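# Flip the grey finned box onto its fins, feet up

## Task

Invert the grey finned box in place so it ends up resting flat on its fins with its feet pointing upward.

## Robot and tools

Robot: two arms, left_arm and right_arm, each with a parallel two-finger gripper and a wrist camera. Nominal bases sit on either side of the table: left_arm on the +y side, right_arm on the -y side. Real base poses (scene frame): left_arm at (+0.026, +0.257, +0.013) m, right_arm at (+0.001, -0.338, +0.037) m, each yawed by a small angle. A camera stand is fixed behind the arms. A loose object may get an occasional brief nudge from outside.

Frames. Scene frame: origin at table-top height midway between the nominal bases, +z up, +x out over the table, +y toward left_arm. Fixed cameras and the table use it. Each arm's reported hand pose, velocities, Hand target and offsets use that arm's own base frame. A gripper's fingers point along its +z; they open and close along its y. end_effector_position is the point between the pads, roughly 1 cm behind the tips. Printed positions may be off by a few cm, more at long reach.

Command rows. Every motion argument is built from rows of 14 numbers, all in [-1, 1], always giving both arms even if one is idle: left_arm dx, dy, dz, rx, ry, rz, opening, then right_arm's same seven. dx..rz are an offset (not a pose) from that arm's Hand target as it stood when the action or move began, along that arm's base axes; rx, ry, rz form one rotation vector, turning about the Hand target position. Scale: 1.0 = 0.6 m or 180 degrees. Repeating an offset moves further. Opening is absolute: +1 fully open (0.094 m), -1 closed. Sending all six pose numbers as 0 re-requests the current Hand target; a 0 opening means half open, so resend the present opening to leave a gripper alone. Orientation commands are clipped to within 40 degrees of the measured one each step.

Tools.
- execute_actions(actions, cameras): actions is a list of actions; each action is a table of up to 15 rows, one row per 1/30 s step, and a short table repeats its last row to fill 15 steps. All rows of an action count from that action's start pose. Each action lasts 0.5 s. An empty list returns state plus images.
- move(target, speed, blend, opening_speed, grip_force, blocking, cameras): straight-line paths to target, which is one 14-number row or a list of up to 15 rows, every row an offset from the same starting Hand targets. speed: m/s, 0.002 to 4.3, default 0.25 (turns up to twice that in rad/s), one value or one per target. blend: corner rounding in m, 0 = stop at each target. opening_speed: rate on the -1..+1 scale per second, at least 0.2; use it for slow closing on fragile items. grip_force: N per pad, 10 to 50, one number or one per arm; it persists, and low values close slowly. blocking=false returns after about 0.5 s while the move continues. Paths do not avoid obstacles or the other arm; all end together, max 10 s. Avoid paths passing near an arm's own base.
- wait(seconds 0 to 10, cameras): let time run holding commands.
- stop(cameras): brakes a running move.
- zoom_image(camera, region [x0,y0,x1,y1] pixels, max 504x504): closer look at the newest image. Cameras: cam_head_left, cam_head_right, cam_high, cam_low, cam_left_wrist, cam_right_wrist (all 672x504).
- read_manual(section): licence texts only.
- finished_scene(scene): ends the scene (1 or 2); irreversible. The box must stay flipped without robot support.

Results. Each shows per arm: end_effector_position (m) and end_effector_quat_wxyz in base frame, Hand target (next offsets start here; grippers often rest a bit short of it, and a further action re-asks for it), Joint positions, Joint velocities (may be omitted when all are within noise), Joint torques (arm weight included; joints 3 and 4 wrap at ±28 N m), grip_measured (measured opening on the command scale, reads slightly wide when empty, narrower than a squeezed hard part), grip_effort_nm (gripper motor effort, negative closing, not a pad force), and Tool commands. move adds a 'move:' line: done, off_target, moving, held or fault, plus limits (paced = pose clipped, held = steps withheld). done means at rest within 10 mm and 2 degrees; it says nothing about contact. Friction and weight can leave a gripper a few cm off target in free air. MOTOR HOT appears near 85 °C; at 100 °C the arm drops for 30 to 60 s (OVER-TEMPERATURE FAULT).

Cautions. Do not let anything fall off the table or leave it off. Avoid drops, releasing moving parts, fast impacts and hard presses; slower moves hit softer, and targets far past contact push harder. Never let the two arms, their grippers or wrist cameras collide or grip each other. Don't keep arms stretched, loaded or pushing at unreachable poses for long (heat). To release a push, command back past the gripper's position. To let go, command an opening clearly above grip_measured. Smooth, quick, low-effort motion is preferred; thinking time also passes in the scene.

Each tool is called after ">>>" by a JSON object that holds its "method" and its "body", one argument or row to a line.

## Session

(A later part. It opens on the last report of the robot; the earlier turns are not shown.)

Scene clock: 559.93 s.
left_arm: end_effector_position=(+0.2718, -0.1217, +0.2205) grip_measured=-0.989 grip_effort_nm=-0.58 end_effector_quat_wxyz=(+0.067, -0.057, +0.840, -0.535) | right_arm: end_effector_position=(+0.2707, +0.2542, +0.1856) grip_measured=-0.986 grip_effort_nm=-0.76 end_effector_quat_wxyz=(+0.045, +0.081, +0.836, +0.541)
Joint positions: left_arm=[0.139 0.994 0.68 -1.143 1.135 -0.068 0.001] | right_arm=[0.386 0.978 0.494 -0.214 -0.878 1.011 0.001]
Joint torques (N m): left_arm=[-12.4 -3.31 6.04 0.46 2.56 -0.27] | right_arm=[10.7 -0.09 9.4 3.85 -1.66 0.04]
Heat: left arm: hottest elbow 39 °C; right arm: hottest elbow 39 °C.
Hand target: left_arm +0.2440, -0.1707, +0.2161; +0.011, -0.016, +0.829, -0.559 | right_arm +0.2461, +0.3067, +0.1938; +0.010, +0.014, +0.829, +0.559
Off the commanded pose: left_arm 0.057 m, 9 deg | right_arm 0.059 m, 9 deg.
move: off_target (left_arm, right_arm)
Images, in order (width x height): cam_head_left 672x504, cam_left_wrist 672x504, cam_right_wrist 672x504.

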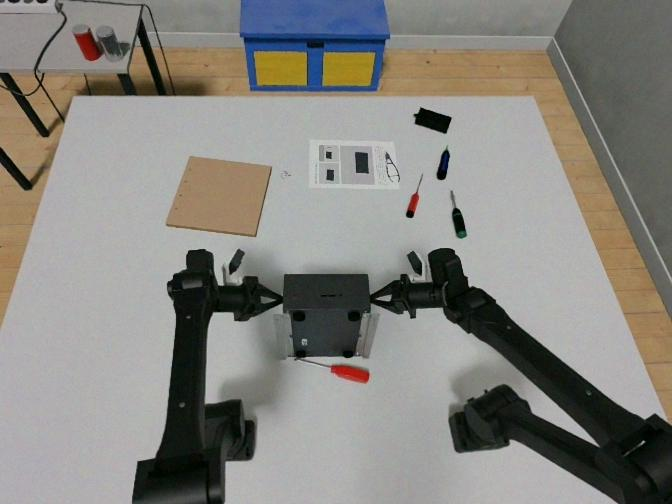

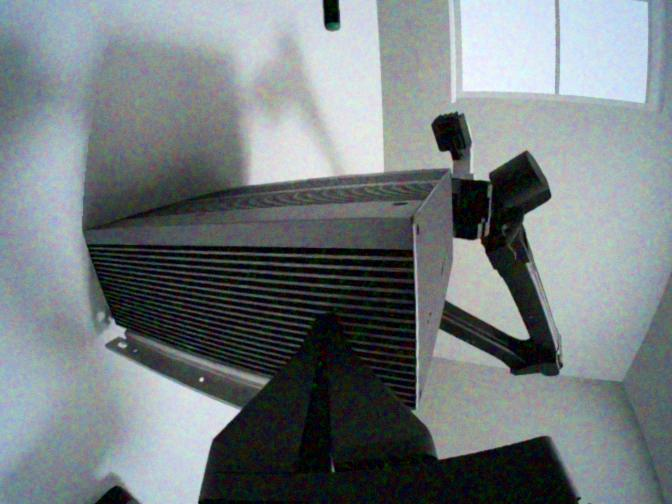

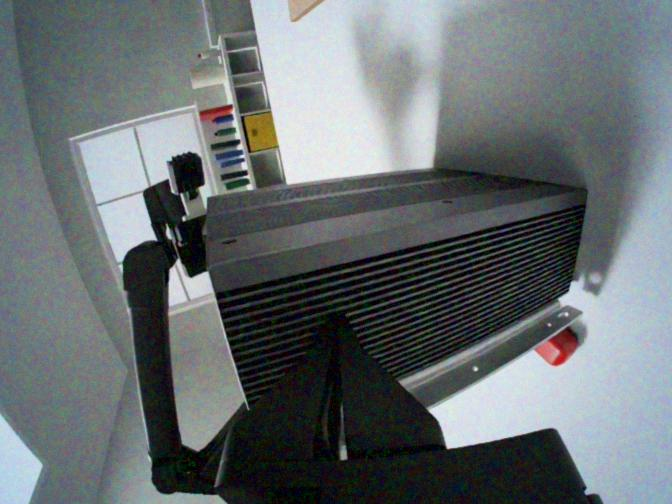

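>>> {"method": "move", "body": {
  "target": [
    [0.0966,0.0037,0.005,0,0,0,-1,0.0966,-0.003,0.005,0,0,0,-1],
    [0.16,0.0061,0,0,0,0,-1,0.16,-0.005,0,0,0,0,-1],
    [0.2033,0.0077,0.032,0,0,0,-1,0.2033,-0.0063,0.032,0,0,0,-1],
    [0.2783,0.0106,0.0125,0,0,0,-1,0.2783,-0.0086,0.0125,0,0,0,-1],
    [0.345,0.0131,-0.043,0,0,0,-1,0.345,-0.0107,-0.043,0,0,0,-1],
    [0.3933,0.015,-0.117,0,0,0,-1,0.3933,-0.0122,-0.117,0,0,0,-1],
    [0.4167,0.0158,-0.192,0,0,0,-1,0.4167,-0.0129,-0.192,0,0,0,-1],
    [0.4167,0.0158,-0.267,0,0,0,-1,0.4167,-0.0129,-0.267,0,0,0,-1]
  ],
  "speed": [0.08,0.07,0.07,0.07,0.07,0.07,0.07,0.04],
  "blend": [0.015,0.015,0.015,0.02,0.02,0.02,0.015,0],
  "cameras": ["cam_high","cam_head_left","cam_low","cam_left_wrist","cam_right_wrist"]
}}

Scene clock: 577.20 s.
left_arm: end_effector_position=(+0.4909, -0.1102, +0.0659) grip_measured=-0.989 grip_effort_nm=-0.57 end_effector_quat_wxyz=(+0.038, -0.054, +0.833, -0.550) | right_arm: end_effector_position=(+0.4806, +0.2547, +0.0379) grip_measured=-0.986 grip_effort_nm=-0.74 end_effector_quat_wxyz=(+0.003, +0.056, +0.828, +0.558)
Joint positions: left_arm=[0.104 1.856 1.083 -0.729 1.167 -0.071 0.001] | right_arm=[0.199 1.89 0.972 -0.069 -1.102 0.699 0.001]
Joint torques (N m): left_arm=[-9.11 -10.52 8.79 1.52 1.45 -0.21] | right_arm=[5.3 -9.82 10.69 3.02 0.14 -0.11]
Heat: left arm: hottest elbow 40 °C; right arm: hottest elbow 42 °C.
Hand target: left_arm +0.4940, -0.1612, +0.0557; +0.011, -0.016, +0.829, -0.559 | right_arm +0.4961, +0.2991, +0.0335; +0.010, +0.014, +0.829, +0.559
Off the commanded pose: left_arm 0.052 m, 5 deg | right_arm 0.047 m, 5 deg.
move: off_target (left_arm, right_arm)
Images, in order (width x height): cam_head_left 672x504, cam_high 672x504, cam_low 672x504, cam_left_wrist 672x504, cam_right_wrist 672x504.

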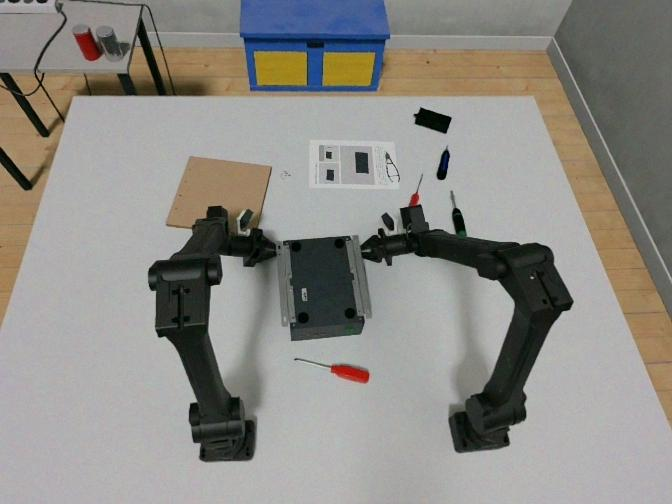

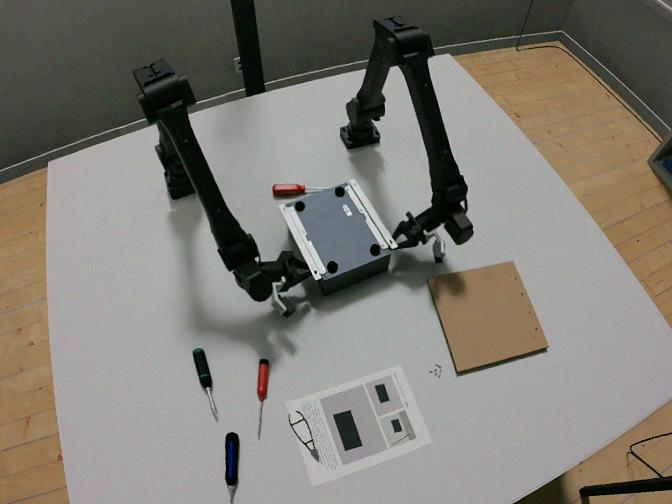

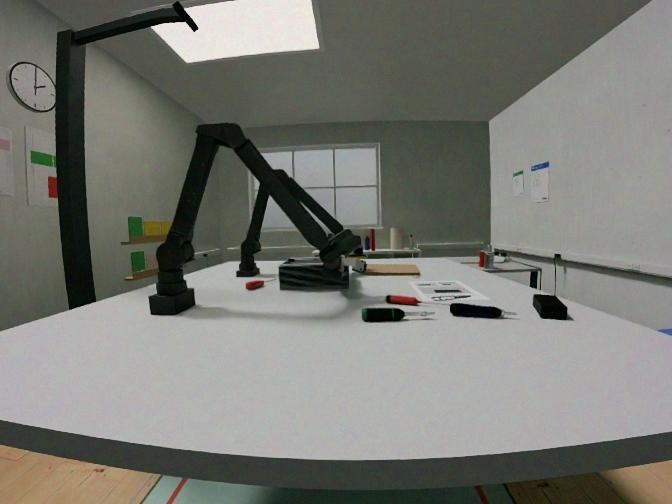

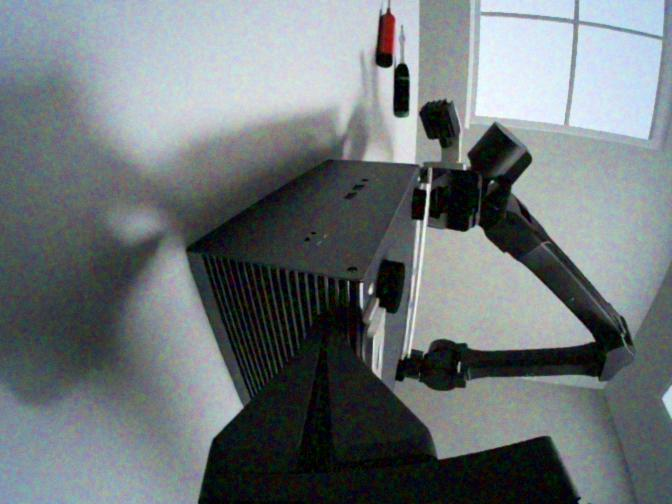

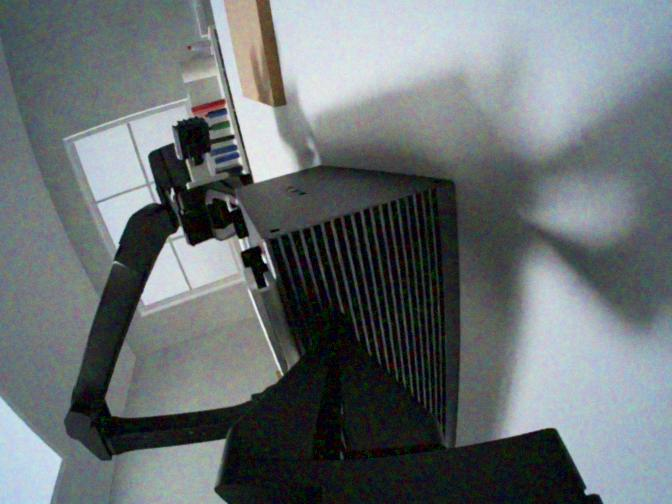

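>>> {"method": "move", "body": {
  "target": [
    [0,0,-0.05,0,0,0,-1,0,0,-0.05,0,0,0,-1],
    [0.0,0.06,0.0,0,0,0,-1,0.0,-0.06,0.0,0,0,0,-1],
    [0,0.23,0.0,0,0,0,-1,0,-0.23,0.0,0,0,0,-1]
  ],
  "speed": [0.04,0.06,0.08],
  "blend": [0,0.01,0],
  "cameras": ["cam_high","cam_head_left","cam_low"]
}}

Scene clock: 587.53 s.
left_arm: end_effector_position=(+0.4857, -0.0276, +0.0614) grip_measured=-0.989 grip_effort_nm=-0.57 end_effector_quat_wxyz=(+0.011, -0.018, +0.829, -0.559) | right_arm: end_effector_position=(+0.4822, +0.1655, +0.0305) grip_measured=-0.986 grip_effort_nm=-0.74 end_effector_quat_wxyz=(-0.001, +0.018, +0.830, +0.557)
Joint positions: left_arm=[0.273 2.019 1.299 -1.37 1.125 0.562 0.001] | right_arm=[0.01 1.943 1.088 -0.642 -1.181 0.102 0.001]
Joint torques (N m): left_arm=[-0.5 -13.51 8.61 -0.62 0.48 0.06] | right_arm=[-1.49 -13.98 7.66 0.47 -0.83 -0.17]
Heat: left arm: hottest elbow 41 °C; right arm: hottest elbow 43 °C.
Hand target: left_arm +0.4941, -0.0231, +0.0557; +0.011, -0.016, +0.829, -0.559 | right_arm +0.4962, +0.1611, +0.0337; +0.010, +0.013, +0.829, +0.559
Off the commanded pose: left_arm 0.011 m, 0 deg | right_arm 0.015 m, 1 deg.
move: off_target (left_arm, right_arm)
Images, in order (width x height): cam_head_left 672x504, cam_high 672x504, cam_low 672x504.

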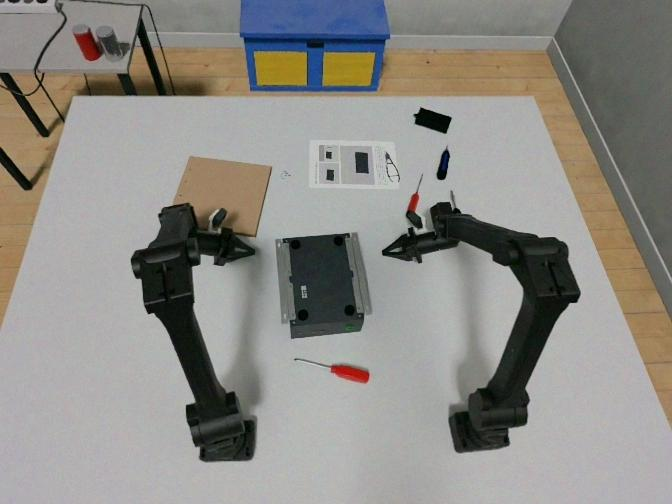

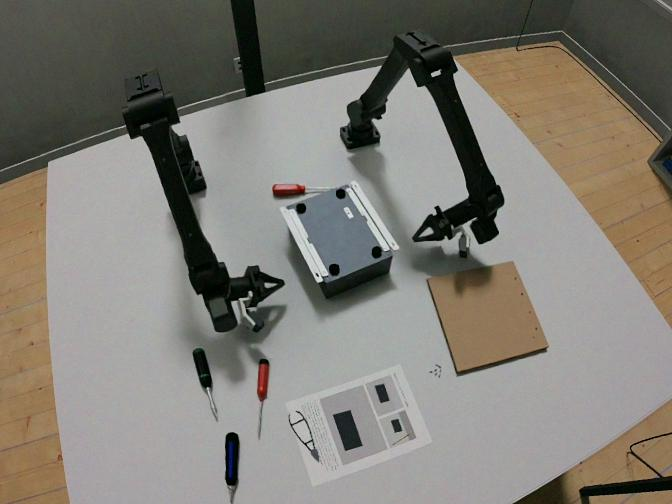

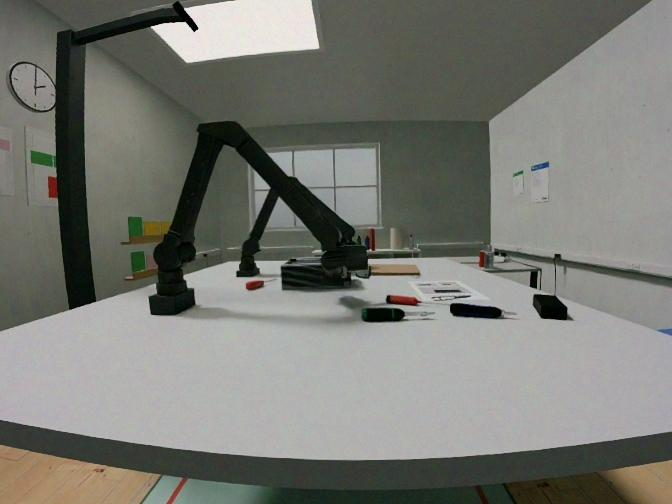

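>>> {"method": "move", "body": {
  "target": [-0.1,0.1,0.12,0,0,0,-1,-0.08,-0.1,0.15,0,0,0,-1],
  "speed": 0.2,
  "cameras": ["cam_low","cam_head_left","cam_high"]
}}

>>> {"method": "zoom_image", "body": {
  "camera": "cam_low",
  "region": [240, 220, 440, 340]
}}

Scene clock: 595.40 s.
left_arm: end_effector_position=(+0.4370, +0.0358, +0.1241) grip_measured=-0.989 grip_effort_nm=-0.57 end_effector_quat_wxyz=(+0.017, -0.023, +0.833, -0.552) | right_arm: end_effector_position=(+0.4389, +0.1077, +0.1213) grip_measured=-0.986 grip_effort_nm=-0.74 end_effector_quat_wxyz=(+0.001, +0.015, +0.828, +0.560)
Joint positions: left_arm=[0.43 1.894 1.279 -1.666 1.032 0.79 0.001] | right_arm=[-0.122 1.747 1.088 -1.16 -1.177 -0.251 0.001]
Joint torques (N m): left_arm=[-0.38 -14.97 6.12 -1.03 0.41 0.03] | right_arm=[-1.96 -11.99 7.82 -0.02 -0.56 -0.17]
Heat: left arm: hottest elbow 40 °C; right arm: hottest elbow 42 °C.
Hand target: left_arm +0.4341, +0.0369, +0.1277; +0.011, -0.016, +0.829, -0.559 | right_arm +0.4482, +0.1010, +0.1236; +0.010, +0.014, +0.829, +0.559
Off the commanded pose: left_arm 0.005 m, 1 deg | right_arm 0.012 m, 1 deg.
joint sent to its limit (left arm) — joint 4 (wrist pitch), lower limit. The joint targets still meet the commanded pose.
move: off_target (right_arm)
Images, in order (width x height): cam_head_left 672x504, cam_high 672x504, cam_low 672x504.

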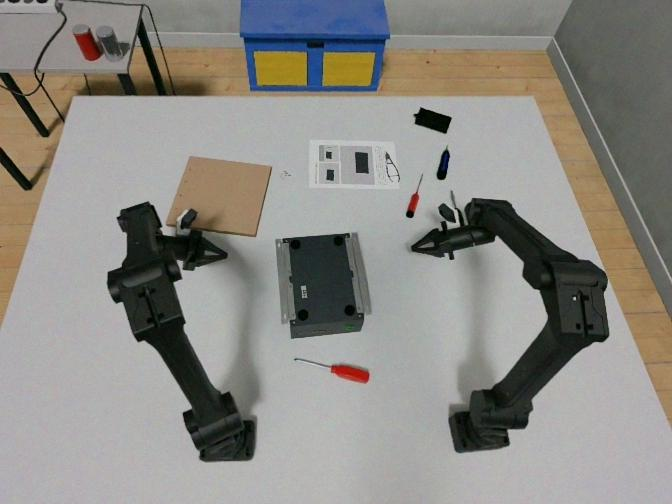

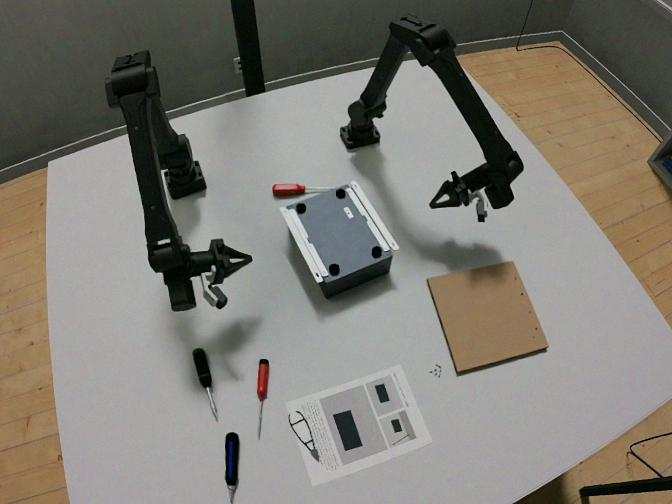

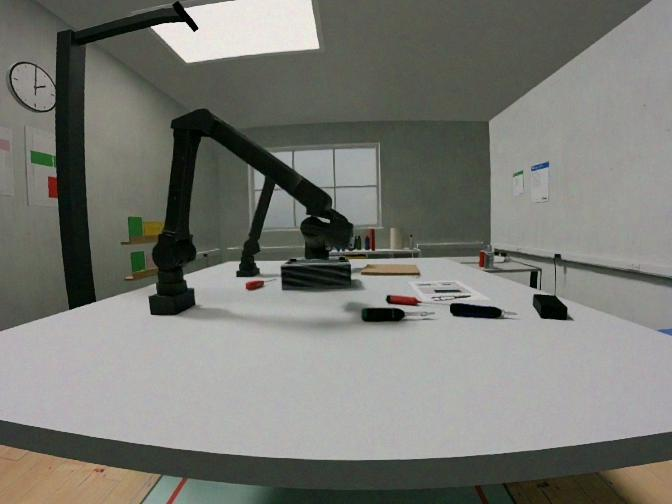

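Scaled by 2.520.

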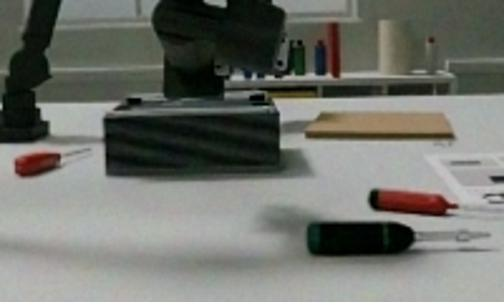

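The box lies flat on its fins with its feet up, close to where it stood at the start.

>>> {"method": "finished_scene", "body": {
  "scene": 2
}}

The scene is finished: the task was done.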